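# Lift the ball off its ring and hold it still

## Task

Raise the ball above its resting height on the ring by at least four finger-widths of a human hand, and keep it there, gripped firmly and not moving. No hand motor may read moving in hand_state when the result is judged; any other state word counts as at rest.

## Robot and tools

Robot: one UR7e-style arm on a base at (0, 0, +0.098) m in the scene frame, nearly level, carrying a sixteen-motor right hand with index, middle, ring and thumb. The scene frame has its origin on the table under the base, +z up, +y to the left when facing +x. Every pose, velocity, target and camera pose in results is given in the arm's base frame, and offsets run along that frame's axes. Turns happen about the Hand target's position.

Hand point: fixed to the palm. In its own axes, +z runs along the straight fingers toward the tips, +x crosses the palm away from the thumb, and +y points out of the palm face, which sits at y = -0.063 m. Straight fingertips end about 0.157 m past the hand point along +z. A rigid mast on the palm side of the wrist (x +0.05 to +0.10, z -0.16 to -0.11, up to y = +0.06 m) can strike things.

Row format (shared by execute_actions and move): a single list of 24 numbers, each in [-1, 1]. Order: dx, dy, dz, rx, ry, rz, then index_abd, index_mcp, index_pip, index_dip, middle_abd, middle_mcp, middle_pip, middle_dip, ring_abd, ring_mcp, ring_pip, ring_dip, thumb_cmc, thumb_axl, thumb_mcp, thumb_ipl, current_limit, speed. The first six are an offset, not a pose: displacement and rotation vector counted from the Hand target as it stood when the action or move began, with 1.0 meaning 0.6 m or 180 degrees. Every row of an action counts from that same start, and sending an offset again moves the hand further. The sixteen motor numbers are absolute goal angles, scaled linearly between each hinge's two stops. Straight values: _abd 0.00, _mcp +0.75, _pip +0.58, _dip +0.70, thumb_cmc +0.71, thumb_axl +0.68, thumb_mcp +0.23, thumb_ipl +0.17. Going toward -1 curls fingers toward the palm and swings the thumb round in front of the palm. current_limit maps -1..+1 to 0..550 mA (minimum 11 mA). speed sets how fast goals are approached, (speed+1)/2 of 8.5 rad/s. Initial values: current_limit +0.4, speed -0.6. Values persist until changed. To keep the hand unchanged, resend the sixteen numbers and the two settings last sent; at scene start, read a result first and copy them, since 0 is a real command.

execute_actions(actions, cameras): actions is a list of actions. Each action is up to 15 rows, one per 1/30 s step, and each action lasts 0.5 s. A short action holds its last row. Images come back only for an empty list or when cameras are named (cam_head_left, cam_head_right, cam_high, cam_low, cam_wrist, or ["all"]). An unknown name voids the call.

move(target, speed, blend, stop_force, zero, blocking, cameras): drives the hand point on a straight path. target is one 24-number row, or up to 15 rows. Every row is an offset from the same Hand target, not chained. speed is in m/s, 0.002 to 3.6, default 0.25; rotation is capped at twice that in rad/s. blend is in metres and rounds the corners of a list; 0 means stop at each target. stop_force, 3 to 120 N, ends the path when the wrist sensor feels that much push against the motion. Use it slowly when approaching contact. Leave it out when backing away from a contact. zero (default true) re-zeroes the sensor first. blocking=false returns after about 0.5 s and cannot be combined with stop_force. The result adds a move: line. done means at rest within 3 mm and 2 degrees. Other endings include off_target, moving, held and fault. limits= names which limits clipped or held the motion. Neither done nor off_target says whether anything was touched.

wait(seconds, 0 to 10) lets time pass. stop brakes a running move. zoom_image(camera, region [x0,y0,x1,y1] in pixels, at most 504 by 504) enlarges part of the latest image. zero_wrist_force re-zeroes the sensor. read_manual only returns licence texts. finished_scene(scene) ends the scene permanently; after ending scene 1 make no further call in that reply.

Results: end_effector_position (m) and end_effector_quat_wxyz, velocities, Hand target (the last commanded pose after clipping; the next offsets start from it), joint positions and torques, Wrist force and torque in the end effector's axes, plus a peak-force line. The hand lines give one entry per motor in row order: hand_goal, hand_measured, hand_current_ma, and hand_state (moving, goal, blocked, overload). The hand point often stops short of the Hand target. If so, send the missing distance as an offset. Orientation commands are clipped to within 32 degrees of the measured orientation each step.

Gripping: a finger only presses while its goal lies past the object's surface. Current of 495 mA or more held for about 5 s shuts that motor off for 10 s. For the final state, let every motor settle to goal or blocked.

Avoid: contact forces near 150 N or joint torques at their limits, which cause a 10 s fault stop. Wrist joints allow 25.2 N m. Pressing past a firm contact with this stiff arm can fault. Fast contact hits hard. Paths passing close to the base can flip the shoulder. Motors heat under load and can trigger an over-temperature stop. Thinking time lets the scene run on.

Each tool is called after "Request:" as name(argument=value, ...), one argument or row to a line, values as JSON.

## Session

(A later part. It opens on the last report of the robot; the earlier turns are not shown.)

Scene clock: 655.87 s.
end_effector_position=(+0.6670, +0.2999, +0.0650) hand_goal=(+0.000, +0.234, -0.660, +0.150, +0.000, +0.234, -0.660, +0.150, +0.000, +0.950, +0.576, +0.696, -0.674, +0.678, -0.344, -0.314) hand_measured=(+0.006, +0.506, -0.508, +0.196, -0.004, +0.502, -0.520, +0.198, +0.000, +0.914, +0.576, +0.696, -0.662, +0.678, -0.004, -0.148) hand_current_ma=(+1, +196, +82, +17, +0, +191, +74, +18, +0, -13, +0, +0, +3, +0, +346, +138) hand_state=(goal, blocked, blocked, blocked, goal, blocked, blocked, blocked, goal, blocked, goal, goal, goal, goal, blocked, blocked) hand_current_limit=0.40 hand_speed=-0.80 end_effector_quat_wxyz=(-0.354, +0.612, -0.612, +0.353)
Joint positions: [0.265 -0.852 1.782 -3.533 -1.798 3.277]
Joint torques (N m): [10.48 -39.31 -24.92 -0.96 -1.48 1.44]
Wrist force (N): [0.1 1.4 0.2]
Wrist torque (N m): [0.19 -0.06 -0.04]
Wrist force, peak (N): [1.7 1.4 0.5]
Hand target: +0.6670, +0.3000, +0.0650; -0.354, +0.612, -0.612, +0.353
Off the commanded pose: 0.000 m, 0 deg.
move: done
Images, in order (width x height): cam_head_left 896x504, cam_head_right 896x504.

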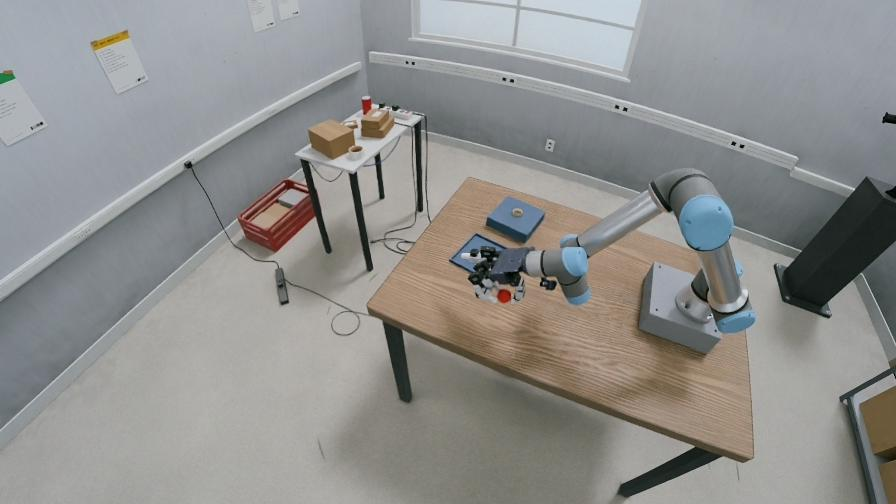

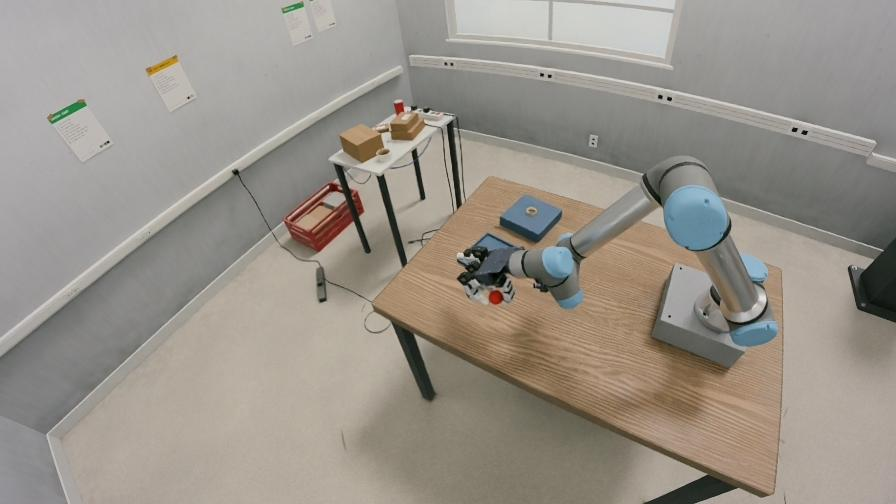

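Request:
move(
  target=[0,0,-0.15,0,0,0, 0,0.233,-0.661,0.150, 0,0.233,-0.661,0.150, 0,0.95,0.576,0.696, -0.674,0.678,-0.345,-0.315, 0.4,-0.8],
  speed=0.1,
  cameras=["cam_head_left", "cam_head_right"],
)

Request:
zoom_image(
  camera="cam_head_left",
  region=[452, 270, 552, 358],
)

Request:
zoom_image(
  camera="cam_head_right",
  region=[445, 272, 545, 360],
)

Request:
move(
  target=[0.2683,0,0,0,0,0, 0,0.233,-0.661,0.150, 0,0.233,-0.661,0.150, 0,0.95,0.576,0.696, -0.674,0.678,-0.345,-0.315, 0.4,-0.8],
  speed=0.15,
  cameras=["cam_head_left", "cam_head_right"],
)

Request:
zoom_image(
  camera="cam_head_left",
  region=[406, 255, 506, 343],
)

Request:
zoom_image(
  camera="cam_head_right",
  region=[400, 257, 500, 345],
)

Request:
move(
  target=[-0.5183,0,0,0,0,0, 0,0.233,-0.661,0.150, 0,0.233,-0.661,0.150, 0,0.95,0.576,0.696, -0.674,0.678,-0.345,-0.315, 0.4,-0.8],
  speed=0.15,
  cameras=["cam_head_left", "cam_head_right"],
)

Request:
zoom_image(
  camera="cam_head_left",
  region=[496, 285, 596, 373],
)

Request:
zoom_image(
  camera="cam_head_right",
  region=[490, 287, 590, 375],
)

Request:
move(
  target=[0,-0.5,0,0,0,0, 0,0.233,-0.661,0.150, 0,0.233,-0.661,0.150, 0,0.95,0.576,0.696, -0.674,0.678,-0.345,-0.315, 0.4,-0.8],
  speed=0.15,
  cameras=["cam_head_left", "cam_head_right"],
)

Request:
zoom_image(
  camera="cam_head_left",
  region=[526, 227, 626, 315],
)

Request:
zoom_image(
  camera="cam_head_right",
  region=[530, 227, 630, 315],
)

Scene clock: 690.80 s.
end_effector_position=(+0.6670, +0.3000, -0.0249) hand_goal=(+0.000, +0.234, -0.660, +0.150, +0.000, +0.234, -0.660, +0.150, +0.000, +0.950, +0.576, +0.696, -0.674, +0.678, -0.344, -0.314) hand_measured=(+0.006, +0.506, -0.508, +0.196, -0.004, +0.502, -0.520, +0.198, +0.000, +0.914, +0.576, +0.696, -0.662, +0.678, -0.004, -0.148) hand_current_ma=(+1, +196, +82, +17, +0, +191, +74, +18, +0, -13, +0, +0, +3, +0, +346, +138) hand_state=(goal, blocked, blocked, blocked, goal, blocked, blocked, blocked, goal, blocked, goal, goal, goal, goal, blocked, blocked) hand_current_limit=0.40 hand_speed=-0.80 end_effector_quat_wxyz=(-0.354, +0.612, -0.612, +0.353)
Joint positions: [0.265 -0.669 1.76 -3.695 -1.798 3.277]
Joint torques (N m): [-3.82 -44.47 -22.7 -4.61 1.04 -0.13]
Wrist force (N): [0.3 1.5 0.3]
Wrist torque (N m): [0.19 -0.09 -0.01]
Wrist force, peak (N): [0.2 2.3 0.5]
Hand target: +0.6670, +0.3000, -0.0250; -0.354, +0.612, -0.612, +0.353
Off the commanded pose: 0.000 m, 0 deg.
move: done
Images, in order (width x height): cam_head_left 896x504, cam_head_right 896x504.

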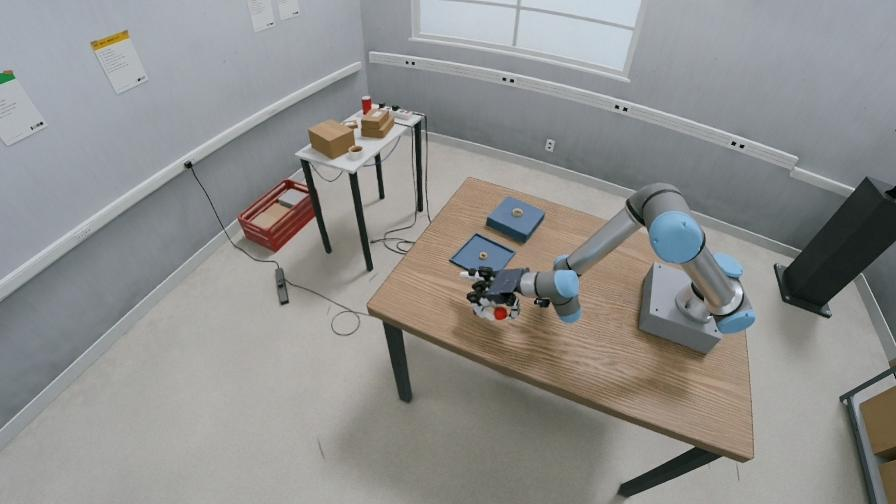

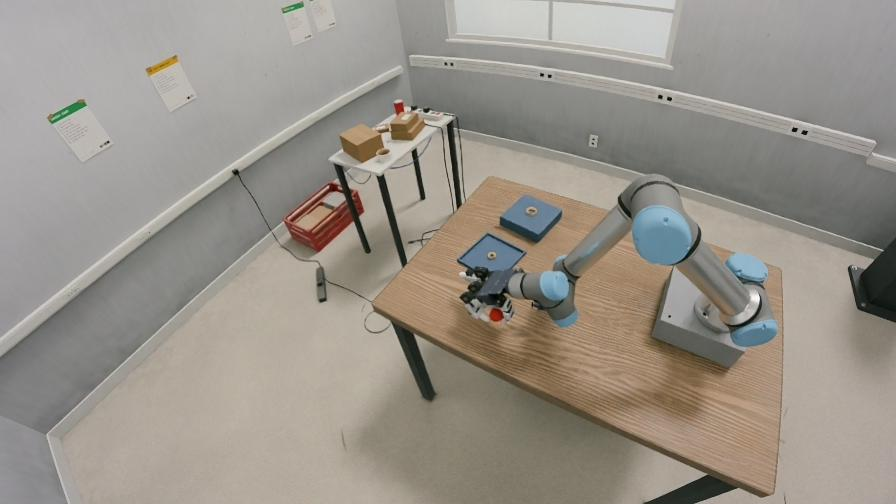

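Scaled by 5.040 from the camera's 896x504 image, which has a finer 1280x720 frame.

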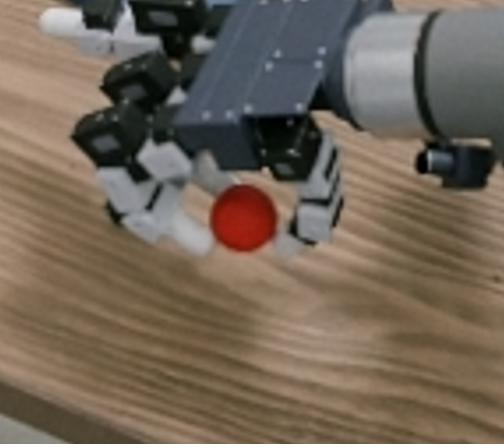

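Scaled by 5.040 from the camera's 896x504 image, which has a finer 1280x720 frame.

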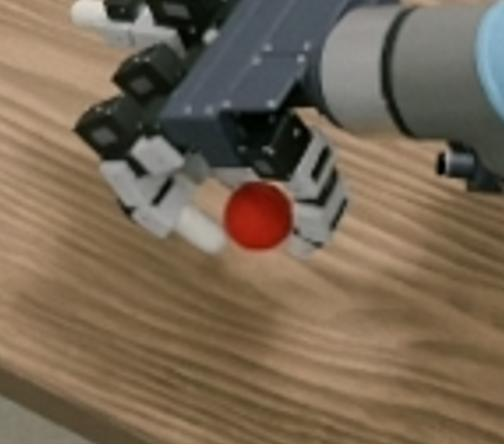

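Scene clock: 692.47 s.
end_effector_position=(+0.8280, +0.3000, -0.0250) hand_goal=(+0.000, +0.234, -0.660, +0.150, +0.000, +0.234, -0.660, +0.150, +0.000, +0.950, +0.576, +0.696, -0.674, +0.678, -0.344, -0.314) hand_measured=(+0.006, +0.506, -0.508, +0.196, -0.004, +0.500, -0.520, +0.198, +0.000, +0.914, +0.576, +0.696, -0.662, +0.678, -0.004, -0.148) hand_current_ma=(+1, +196, +82, +17, +0, +191, +74, +18, +0, -13, +0, +0, +3, +0, +346, +138) hand_state=(goal, blocked, blocked, blocked, goal, blocked, blocked, blocked, goal, blocked, goal, goal, goal, goal, blocked, blocked) hand_current_limit=0.40 hand_speed=-0.80 end_effector_quat_wxyz=(-0.354, +0.612, -0.612, +0.353)
Joint positions: [0.206 -0.457 1.225 -3.377 -1.748 3.246]
Joint torques (N m): [-11.37 -53.23 -28.13 -0.87 1.6 -0.98]
Wrist force (N): [0.5 1.4 0.5]
Wrist torque (N m): [0.16 -0.13 0.18]
Wrist force, peak (N): [0.2 2.0 -0.7]
Hand target: +0.8280, +0.3000, -0.0250; -0.354, +0.612, -0.612, +0.353
Off the commanded pose: 0.000 m, 0 deg.
move: done
Images, in order (width x height): cam_head_left 896x504, cam_head_right 896x504.

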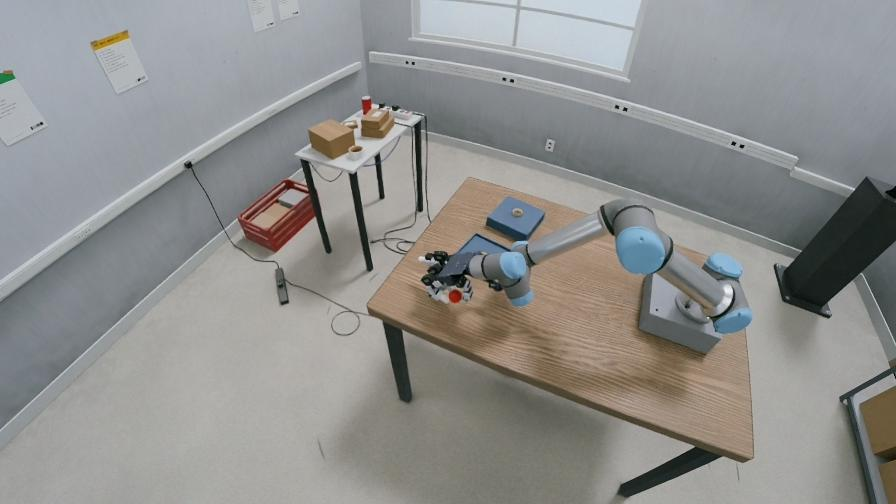

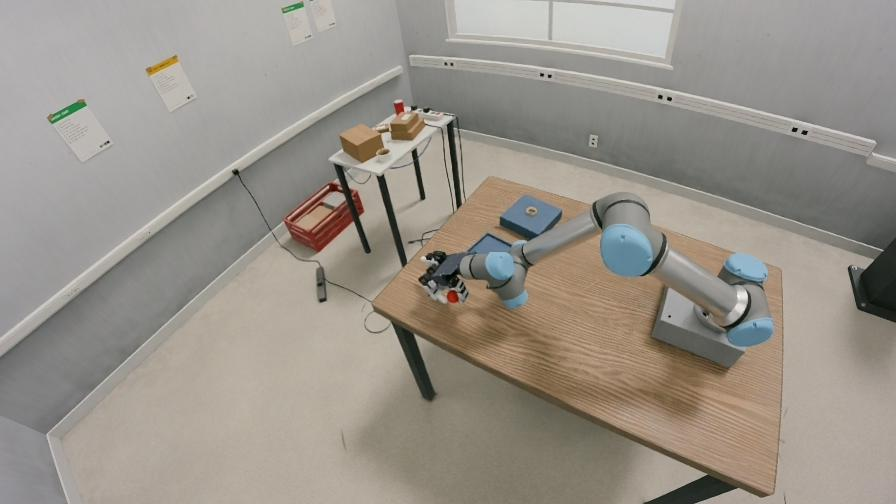

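Scaled by 5.040 from the camera's 896x504 image, which has a finer 1280x720 frame.

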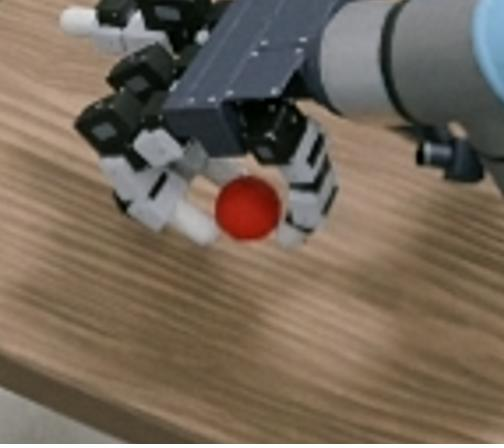

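Scaled by 5.040 from the camera's 896x504 image, which has a finer 1280x720 frame.

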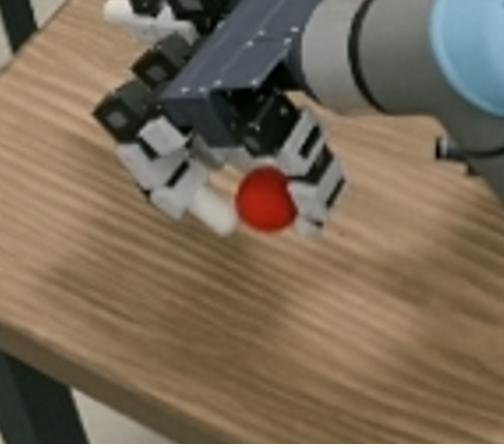

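Scene clock: 695.07 s.
end_effector_position=(+0.5171, +0.2999, -0.0250) hand_goal=(+0.000, +0.234, -0.660, +0.150, +0.000, +0.234, -0.660, +0.150, +0.000, +0.950, +0.576, +0.696, -0.674, +0.678, -0.344, -0.314) hand_measured=(+0.006, +0.506, -0.508, +0.196, -0.004, +0.500, -0.520, +0.198, +0.000, +0.914, +0.576, +0.696, -0.662, +0.678, -0.004, -0.148) hand_current_ma=(+1, +196, +82, +17, +0, +191, +74, +18, +0, -13, +0, +0, +3, +0, +346, +138) hand_state=(goal, blocked, blocked, blocked, goal, blocked, blocked, blocked, goal, blocked, goal, goal, goal, goal, blocked, blocked) hand_current_limit=0.40 hand_speed=-0.80 end_effector_quat_wxyz=(-0.354, +0.612, -0.612, +0.353)
Joint positions: [0.357 -0.783 2.145 -3.952 -1.877 3.326]
Joint torques (N m): [11.55 -48.1 1.27 -4.56 -1.59 1.47]
Wrist force (N): [0.8 1.2 0.4]
Wrist torque (N m): [0.14 -0.14 0.02]
Wrist force, peak (N): [0.7 1.2 1.8]
Hand target: +0.5170, +0.3000, -0.0250; -0.354, +0.612, -0.612, +0.353
Off the commanded pose: 0.000 m, 0 deg.
move: done
Images, in order (width x height): cam_head_left 896x504, cam_head_right 896x504.

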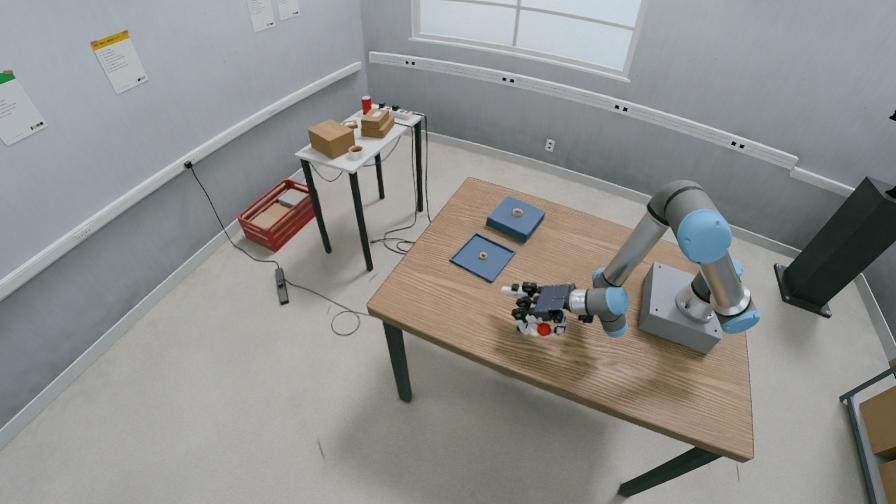

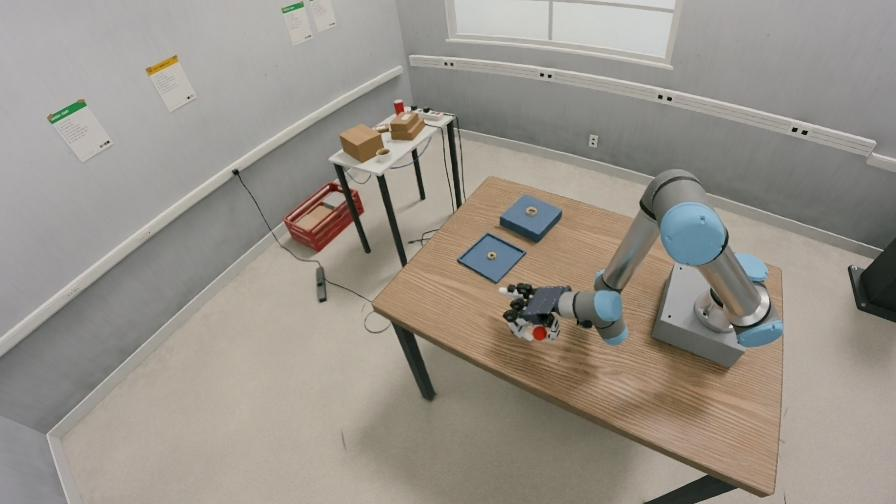

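Scaled by 5.040 from the camera's 896x504 image, which has a finer 1280x720 frame.

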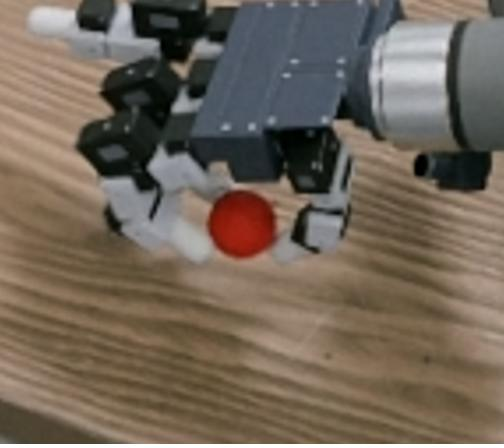

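Scaled by 5.040 from the camera's 896x504 image, which has a finer 1280x720 frame.

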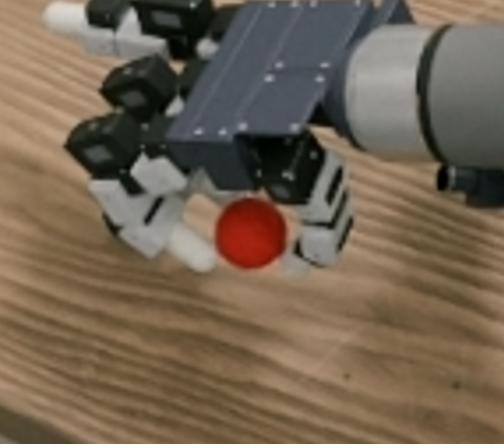

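Scene clock: 697.60 s.
end_effector_position=(+0.5170, +0.0000, -0.0250) hand_goal=(+0.000, +0.234, -0.660, +0.150, +0.000, +0.234, -0.660, +0.150, +0.000, +0.950, +0.576, +0.696, -0.674, +0.678, -0.344, -0.314) hand_measured=(+0.006, +0.506, -0.508, +0.196, -0.004, +0.500, -0.520, +0.198, +0.000, +0.914, +0.576, +0.696, -0.662, +0.678, -0.004, -0.148) hand_current_ma=(+1, +196, +82, +17, +0, +191, +74, +18, +0, -13, +0, +0, +3, +0, +346, +138) hand_state=(goal, blocked, blocked, blocked, goal, blocked, blocked, blocked, goal, blocked, goal, goal, goal, goal, blocked, blocked) hand_current_limit=0.40 hand_speed=-0.80 end_effector_quat_wxyz=(-0.354, +0.612, -0.612, +0.353)
Joint positions: [-0.442 -0.814 2.409 -4.168 -1.19 2.91]
Joint torques (N m): [-11.88 -41.25 -9.29 -0.91 2.64 -0.81]
Wrist force (N): [0.8 1.3 0.4]
Wrist torque (N m): [0.15 -0.15 0.21]
Wrist force, peak (N): [1.4 1.5 0.6]
Hand target: +0.5170, +0.0000, -0.0250; -0.354, +0.612, -0.612, +0.353
Off the commanded pose: 0.000 m, 0 deg.
move: done
Images, in order (width x height): cam_head_left 896x504, cam_head_right 896x504.

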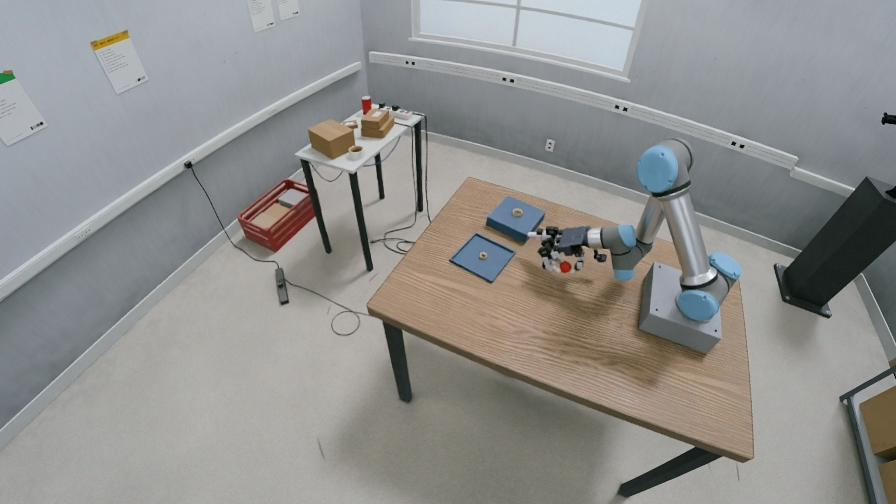

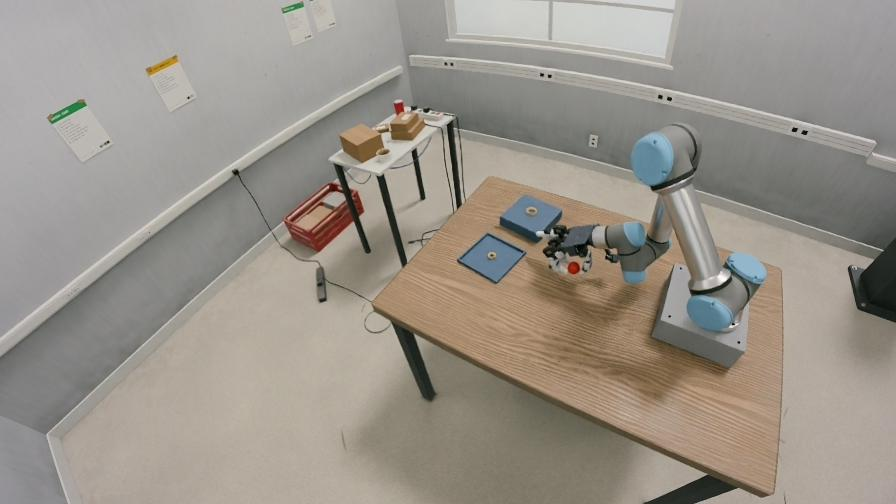

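Scaled by 5.040 from the camera's 896x504 image, which has a finer 1280x720 frame.

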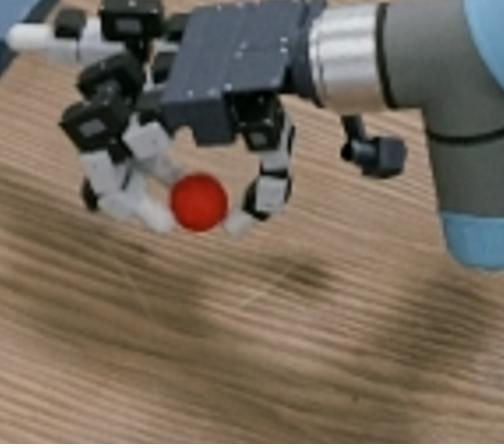

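Scaled by 5.040 from the camera's 896x504 image, which has a finer 1280x720 frame.

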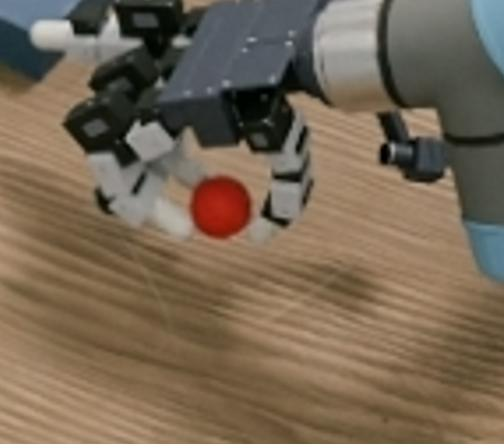

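Request:
move(
  target=[
    [0,0,0.15,0,0,0, 0,0.233,-0.661,0.150, 0,0.233,-0.661,0.150, 0,0.95,0.576,0.696, -0.674,0.678,-0.345,-0.315, 0.4,-0.8],
    [0.4483,-0.4025,0.15,0,0,0, 0,0.233,-0.661,0.150, 0,0.233,-0.661,0.150, 0,0.95,0.576,0.696, -0.674,0.678,-0.345,-0.315, 0.4,-0.8],
  ],
  speed=0.15,
  cameras=["all"],
)

Request:
zoom_image(
  camera="cam_head_left",
  region=[470, 160, 570, 248],
)

Request:
zoom_image(
  camera="cam_head_right",
  region=[480, 160, 580, 248],
)

Scene clock: 792.53 s.
end_effector_position=(+0.7860, -0.2415, +0.0650) hand_goal=(+0.000, +0.234, -0.660, +0.150, +0.000, +0.234, -0.660, +0.150, +0.000, +0.950, +0.576, +0.696, -0.674, +0.678, -0.344, -0.314) hand_measured=(+0.006, +0.506, -0.508, +0.196, -0.004, +0.500, -0.520, +0.198, +0.000, +0.914, +0.576, +0.696, -0.662, +0.678, -0.004, -0.148) hand_current_ma=(+1, +196, +82, +17, +0, +190, +74, +18, +0, -13, +0, +0, +3, +0, +346, +138) hand_state=(goal, blocked, blocked, blocked, goal, blocked, blocked, blocked, goal, blocked, goal, goal, goal, goal, blocked, blocked) hand_current_limit=0.40 hand_speed=-0.80 end_effector_quat_wxyz=(-0.354, +0.612, -0.612, +0.353)
Joint positions: [-0.594 -0.703 1.447 -3.277 -1.063 2.816]
Joint torques (N m): [-11.17 -48.77 -29.31 -0.55 2.49 -1.01]
Wrist force (N): [0.6 1.5 0.4]
Wrist torque (N m): [0.17 -0.12 0.20]
Wrist force, peak (N): [0.8 2.3 1.4]
Hand target: +0.7860, -0.2415, +0.0650; -0.354, +0.612, -0.612, +0.353
Off the commanded pose: 0.000 m, 0 deg.
move: done

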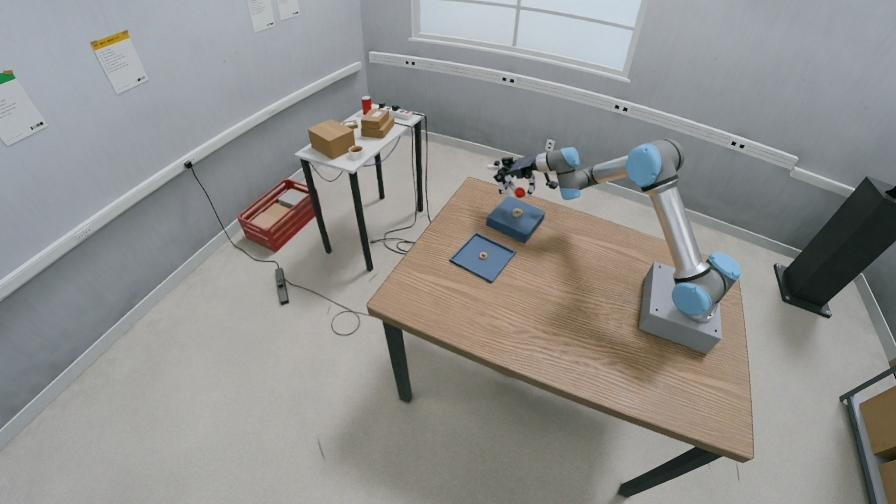

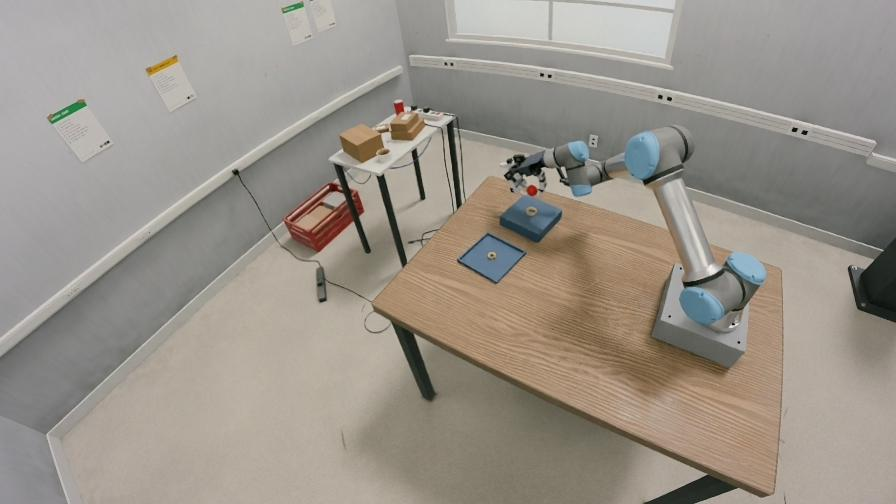

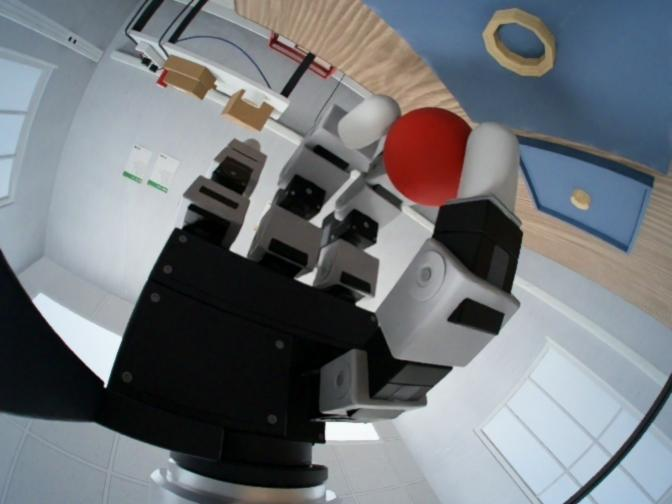

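Scaled by 5.040 from the camera's 896x504 image, which has a finer 1280x720 frame.

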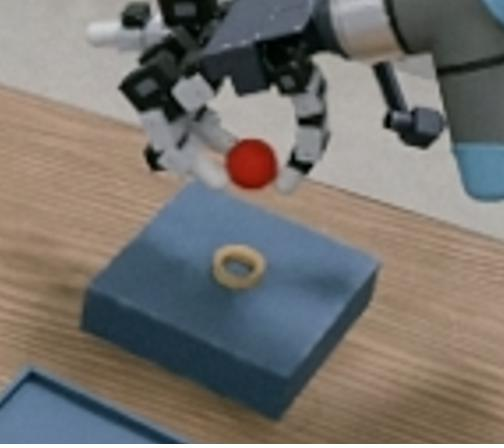

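Scaled by 5.040 from the camera's 896x504 image, which has a finer 1280x720 frame.

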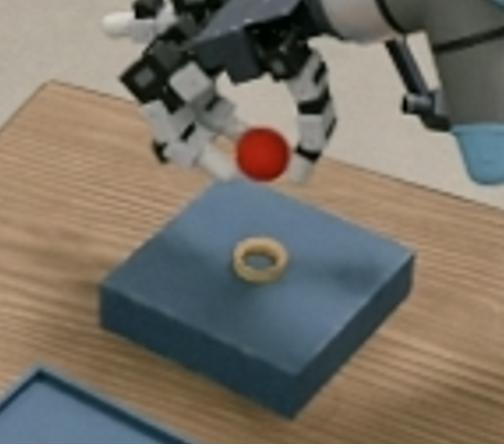

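Request:
move(
  target=[-0.0083,0.0217,-0.0667,0,0,0, 0,0.233,-0.661,0.150, 0,0.233,-0.661,0.150, 0,0.95,0.576,0.696, -0.674,0.678,-0.345,-0.315, 0.4,-0.8],
  speed=0.1,
  cameras=["all"],
)

Request:
zoom_image(
  camera="cam_head_left",
  region=[478, 168, 558, 238],
)

Request:
zoom_image(
  camera="cam_head_right",
  region=[490, 168, 570, 238],
)

Request:
zoom_image(
  camera="cam_wrist",
  region=[330, 0, 600, 220],
)

Scene clock: 831.43 s.
end_effector_position=(+0.7810, -0.2286, +0.0251) hand_goal=(+0.000, +0.234, -0.660, +0.150, +0.000, +0.234, -0.660, +0.150, +0.000, +0.950, +0.576, +0.696, -0.674, +0.678, -0.344, -0.314) hand_measured=(+0.006, +0.506, -0.508, +0.196, -0.004, +0.500, -0.520, +0.198, +0.000, +0.914, +0.576, +0.696, -0.662, +0.678, -0.004, -0.148) hand_current_ma=(+1, +196, +82, +17, +0, +190, +74, +18, +0, -13, +0, +0, +3, +0, +346, +138) hand_state=(goal, blocked, blocked, blocked, goal, blocked, blocked, blocked, goal, blocked, goal, goal, goal, goal, blocked, blocked) hand_current_limit=0.40 hand_speed=-0.80 end_effector_quat_wxyz=(-0.354, +0.612, -0.612, +0.353)
Joint positions: [-0.582 -0.651 1.479 -3.364 -1.073 2.824]
Joint torques (N m): [10.36 -48.42 -10.38 -4.29 -0.73 1.56]
Wrist force (N): [0.6 1.2 0.1]
Wrist torque (N m): [0.17 -0.14 0.02]
Wrist force, peak (N): [0.4 1.9 0.7]
Hand target: +0.7810, -0.2285, +0.0250; -0.354, +0.612, -0.612, +0.353
Off the commanded pose: 0.000 m, 0 deg.
move: done

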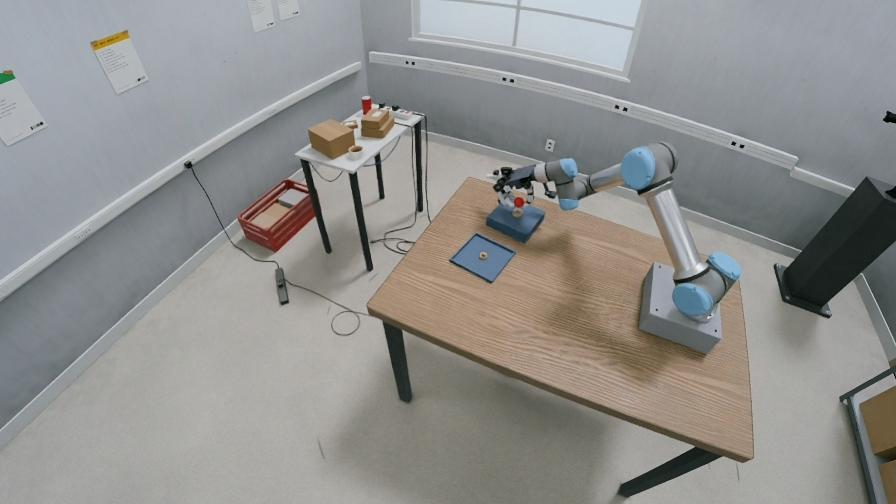

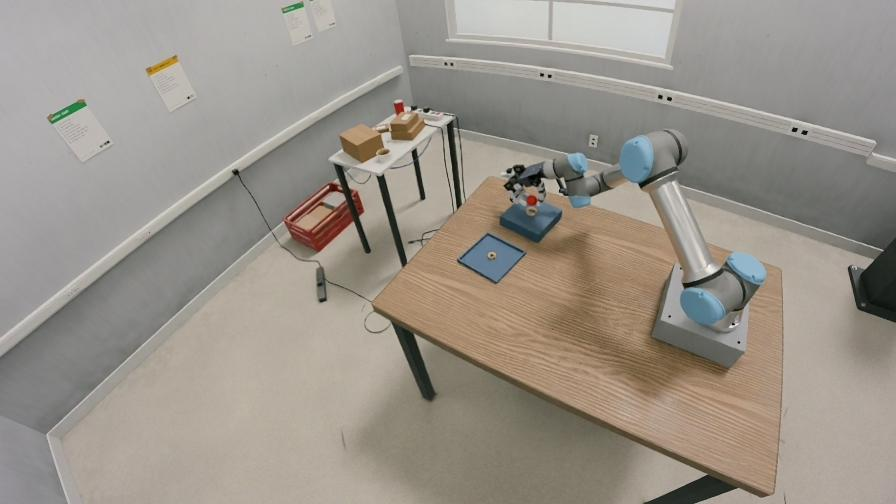

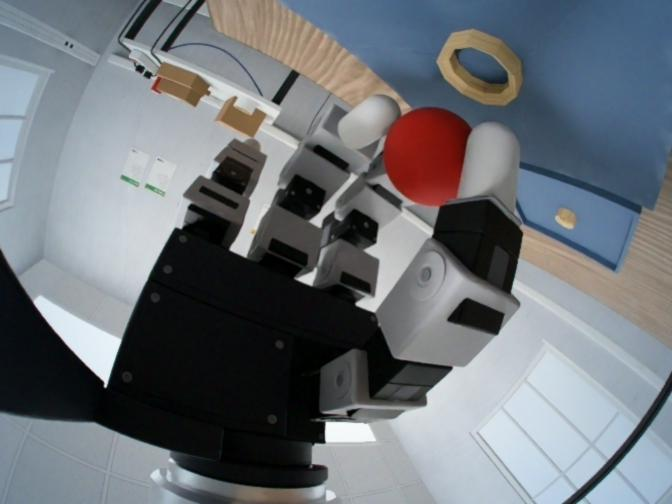

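Scaled by 6.300 from the camera's 896x504 image, which has a finer 1280x720 frame.

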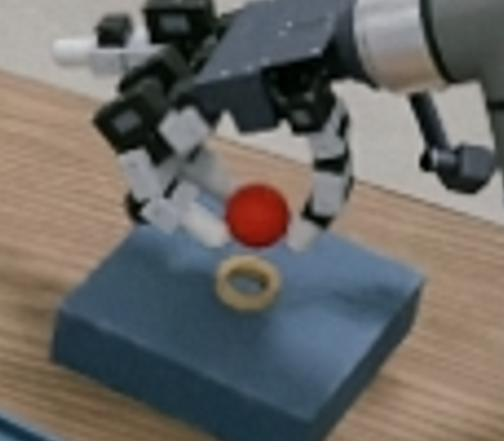

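Scaled by 6.300 from the camera's 896x504 image, which has a finer 1280x720 frame.

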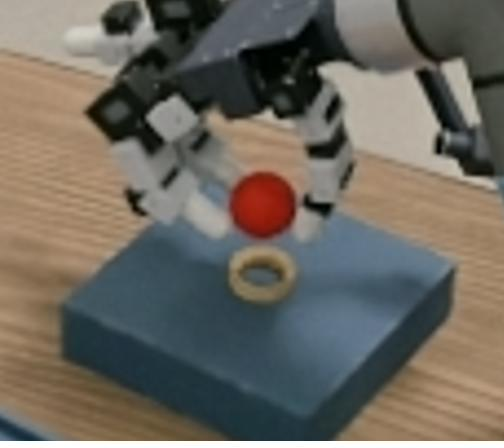

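Scaled by 1.867 from the camera's 672x504 image, which has a finer 960x720 frame.

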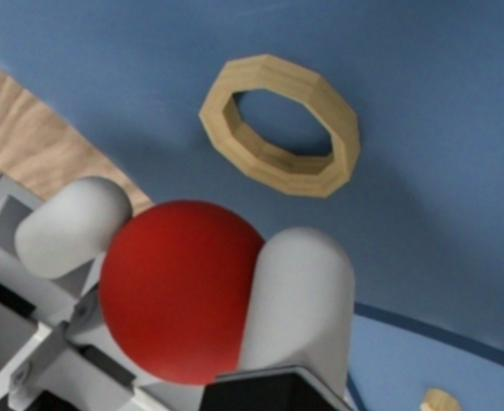

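Request:
move(
  target=[-0.002,0.002,-0.085,0,0,0, 0,0.233,-0.661,0.150, 0,0.233,-0.661,0.150, 0,0.95,0.576,0.696, -0.674,0.678,-0.345,-0.315, 0.4,-0.8],
  speed=0.02,
  stop_force=3,
  cameras=["all"],
)

Request:
zoom_image(
  camera="cam_head_left",
  region=[478, 168, 558, 238],
)

Request:
zoom_image(
  camera="cam_head_right",
  region=[490, 168, 570, 238],
)

Request:
zoom_image(
  camera="cam_wrist",
  region=[330, 0, 600, 220],
)

Scene clock: 859.10 s.
end_effector_position=(+0.7801, -0.2276, -0.0141) hand_goal=(+0.000, +0.234, -0.660, +0.150, +0.000, +0.234, -0.660, +0.150, +0.000, +0.950, +0.576, +0.696, -0.674, +0.678, -0.344, -0.314) hand_measured=(+0.014, +0.494, -0.512, +0.194, -0.020, +0.500, -0.522, +0.180, +0.000, +0.912, +0.576, +0.696, -0.664, +0.678, -0.004, -0.148) hand_current_ma=(+2, +184, +78, +16, -3, +190, +72, +9, +0, -13, +0, +0, +2, +0, +346, +138) hand_state=(goal, blocked, blocked, blocked, blocked, blocked, blocked, blocked, goal, blocked, goal, goal, goal, goal, blocked, blocked) hand_current_limit=0.40 hand_speed=-0.80 end_effector_quat_wxyz=(-0.354, +0.612, -0.612, +0.353)
Joint positions: [-0.582 -0.583 1.471 -3.425 -1.073 2.824]
Joint torques (N m): [9.78 -63.45 -8.18 -0.56 0.59 1.22]
Wrist force (N): [1.3 0.7 0.6]
Wrist torque (N m): [0.15 -0.15 0.02]
Wrist force, peak (N): [3.1 -2.0 -0.8]
Hand target: +0.7801, -0.2276, -0.0141; -0.354, +0.612, -0.612, +0.353 (not the last commanded pose)
Off the commanded pose: 0.012 m, 0 deg.
move: contact

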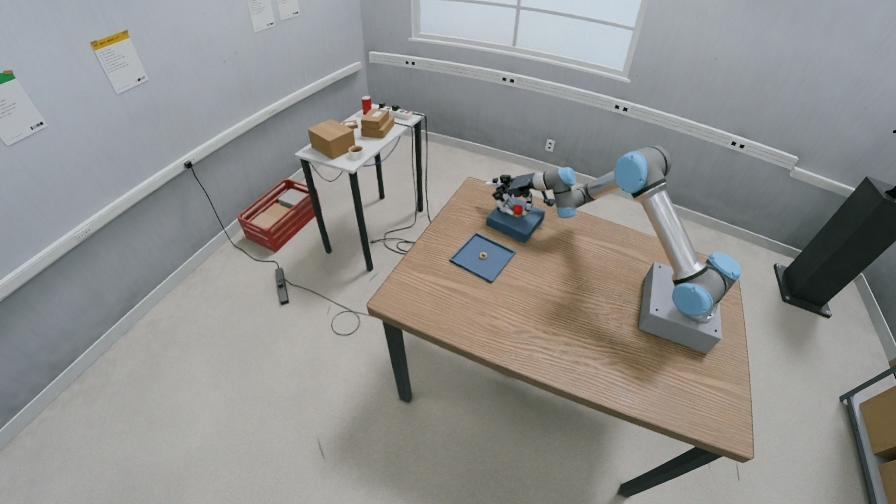

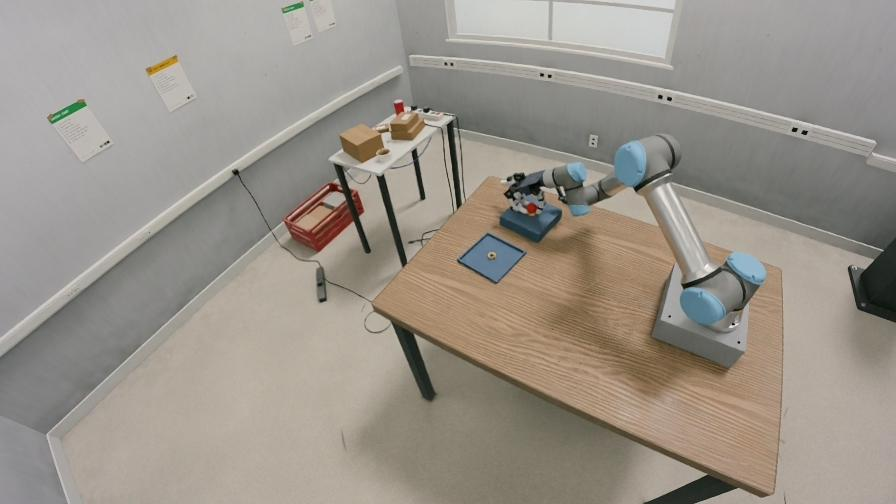

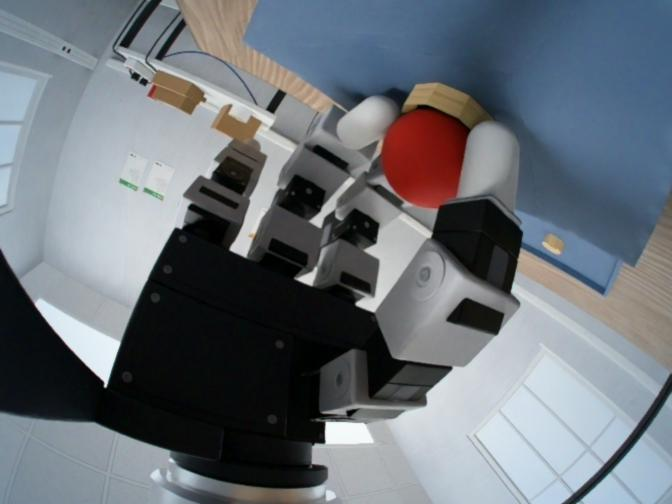

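Scaled by 6.300 from the camera's 896x504 image, which has a finer 1280x720 frame.

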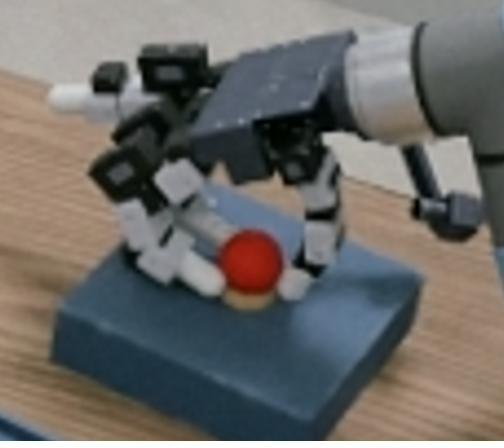

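Scaled by 6.300 from the camera's 896x504 image, which has a finer 1280x720 frame.

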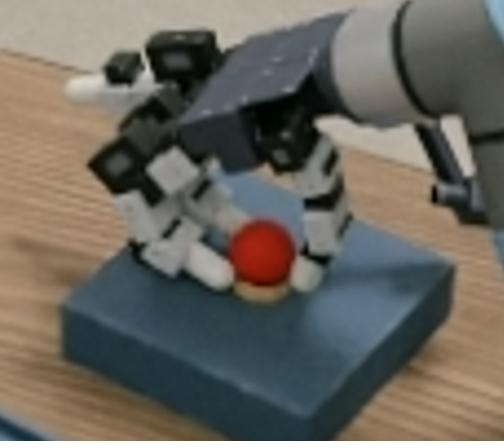

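Scaled by 1.867 from the camera's 672x504 image, which has a finer 960x720 frame.

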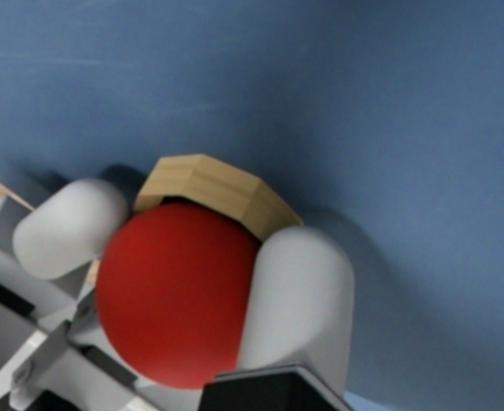

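Request:
execute_actions(
  actions=[
    [[0,0,0,0,0,0, 0,0.37,-0.58,0.18, 0,0.37,-0.58,0.18, 0,0.95,0.576,0.696, -0.674,0.678,-0.16,-0.22, 0.4,-0.85]],
    [[0,0,0,0,0,0, 0,0.47,-0.52,0.195, 0,0.47,-0.52,0.195, 0,0.95,0.576,0.696, -0.674,0.678,-0.04,-0.16, 0.4,-0.9]],
    [[0,0,0,0,0,0, 0,0.53,-0.504,0.2, 0,0.53,-0.504,0.2, 0,0.95,0.576,0.696, -0.674,0.678,0.02,-0.148, 0.4,-0.9]],
  ],
  cameras=["all"],
)

Request:
zoom_image(
  camera="cam_wrist",
  region=[330, 0, 600, 220],
)

Request:
zoom_image(
  camera="cam_head_left",
  region=[478, 168, 558, 238],
)

Scene clock: 876.03 s.
end_effector_position=(+0.7801, -0.2276, -0.0141) hand_goal=(+0.000, +0.530, -0.504, +0.200, +0.000, +0.530, -0.504, +0.200, +0.000, +0.950, +0.576, +0.696, -0.674, +0.678, +0.020, -0.148) hand_measured=(+0.014, +0.494, -0.502, +0.206, -0.020, +0.508, -0.516, +0.186, +0.000, +0.912, +0.576, +0.696, -0.664, +0.678, +0.010, -0.136) hand_current_ma=(+2, -13, +0, +1, -3, -7, -3, -3, +0, -13, +0, +0, +2, +0, -3, +4) hand_state=(goal, blocked, goal, goal, blocked, blocked, goal, goal, goal, blocked, goal, goal, goal, goal, goal, goal) hand_current_limit=0.40 hand_speed=-0.90 end_effector_quat_wxyz=(-0.354, +0.612, -0.612, +0.353)
Joint positions: [-0.582 -0.583 1.471 -3.425 -1.073 2.824]
Joint torques (N m): [4.23 -57.04 -9.39 -0.86 2.04 -0.69]
Wrist force (N): [1.2 0.3 0.2]
Wrist torque (N m): [0.14 -0.11 0.00]
Wrist force, peak (N): [2.8 -1.0 -0.2]
Hand target: +0.7801, -0.2276, -0.0141; -0.354, +0.612, -0.612, +0.353
Off the commanded pose: 0.000 m, 0 deg.

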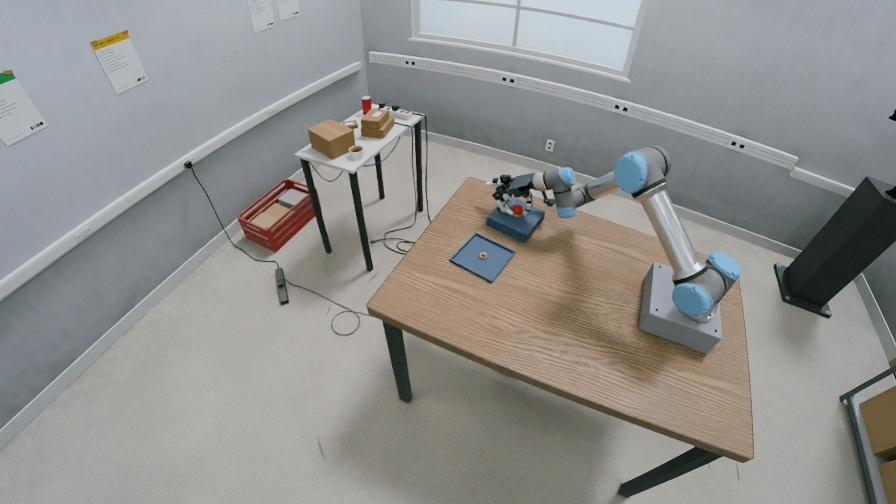

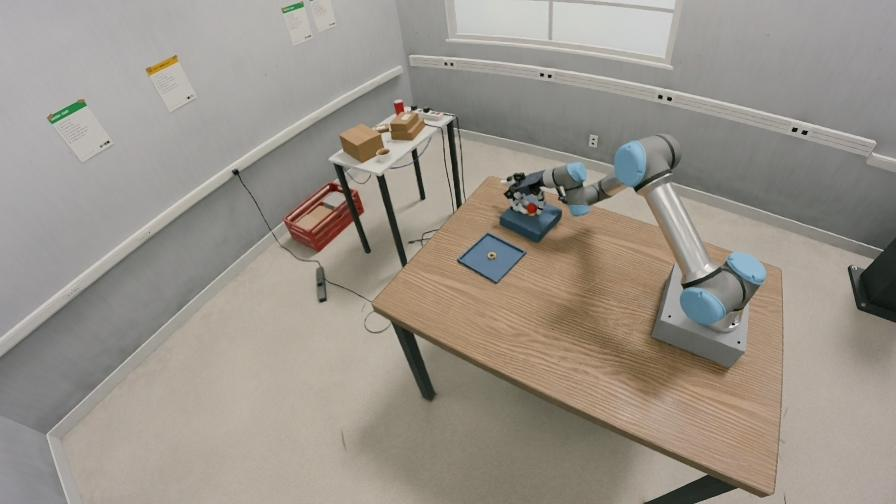

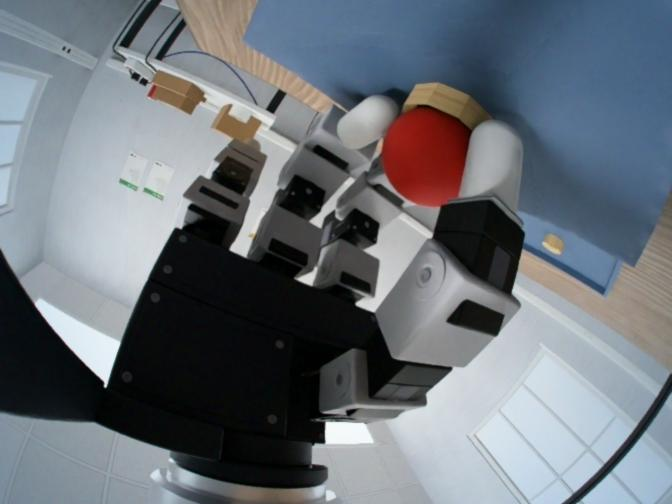

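Scaled by 1.867 from the camera's 672x504 image, which has a finer 960x720 frame.

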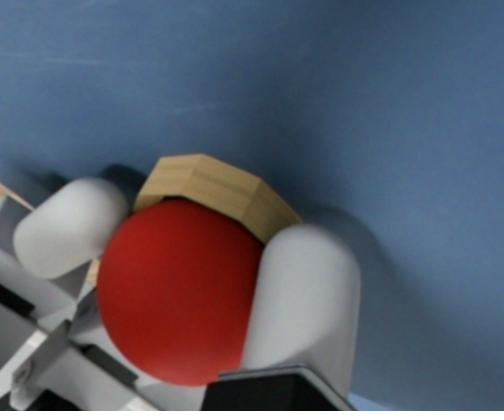

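Scaled by 6.300 from the camera's 896x504 image, which has a finer 1280x720 frame.

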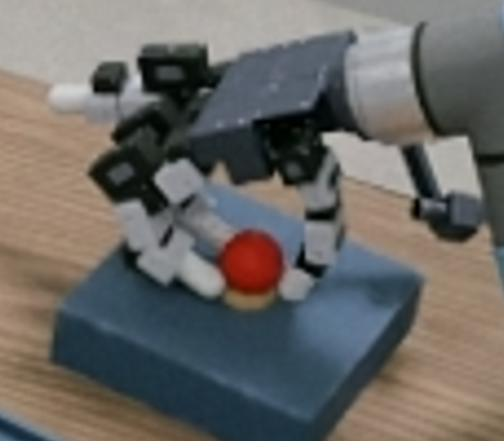

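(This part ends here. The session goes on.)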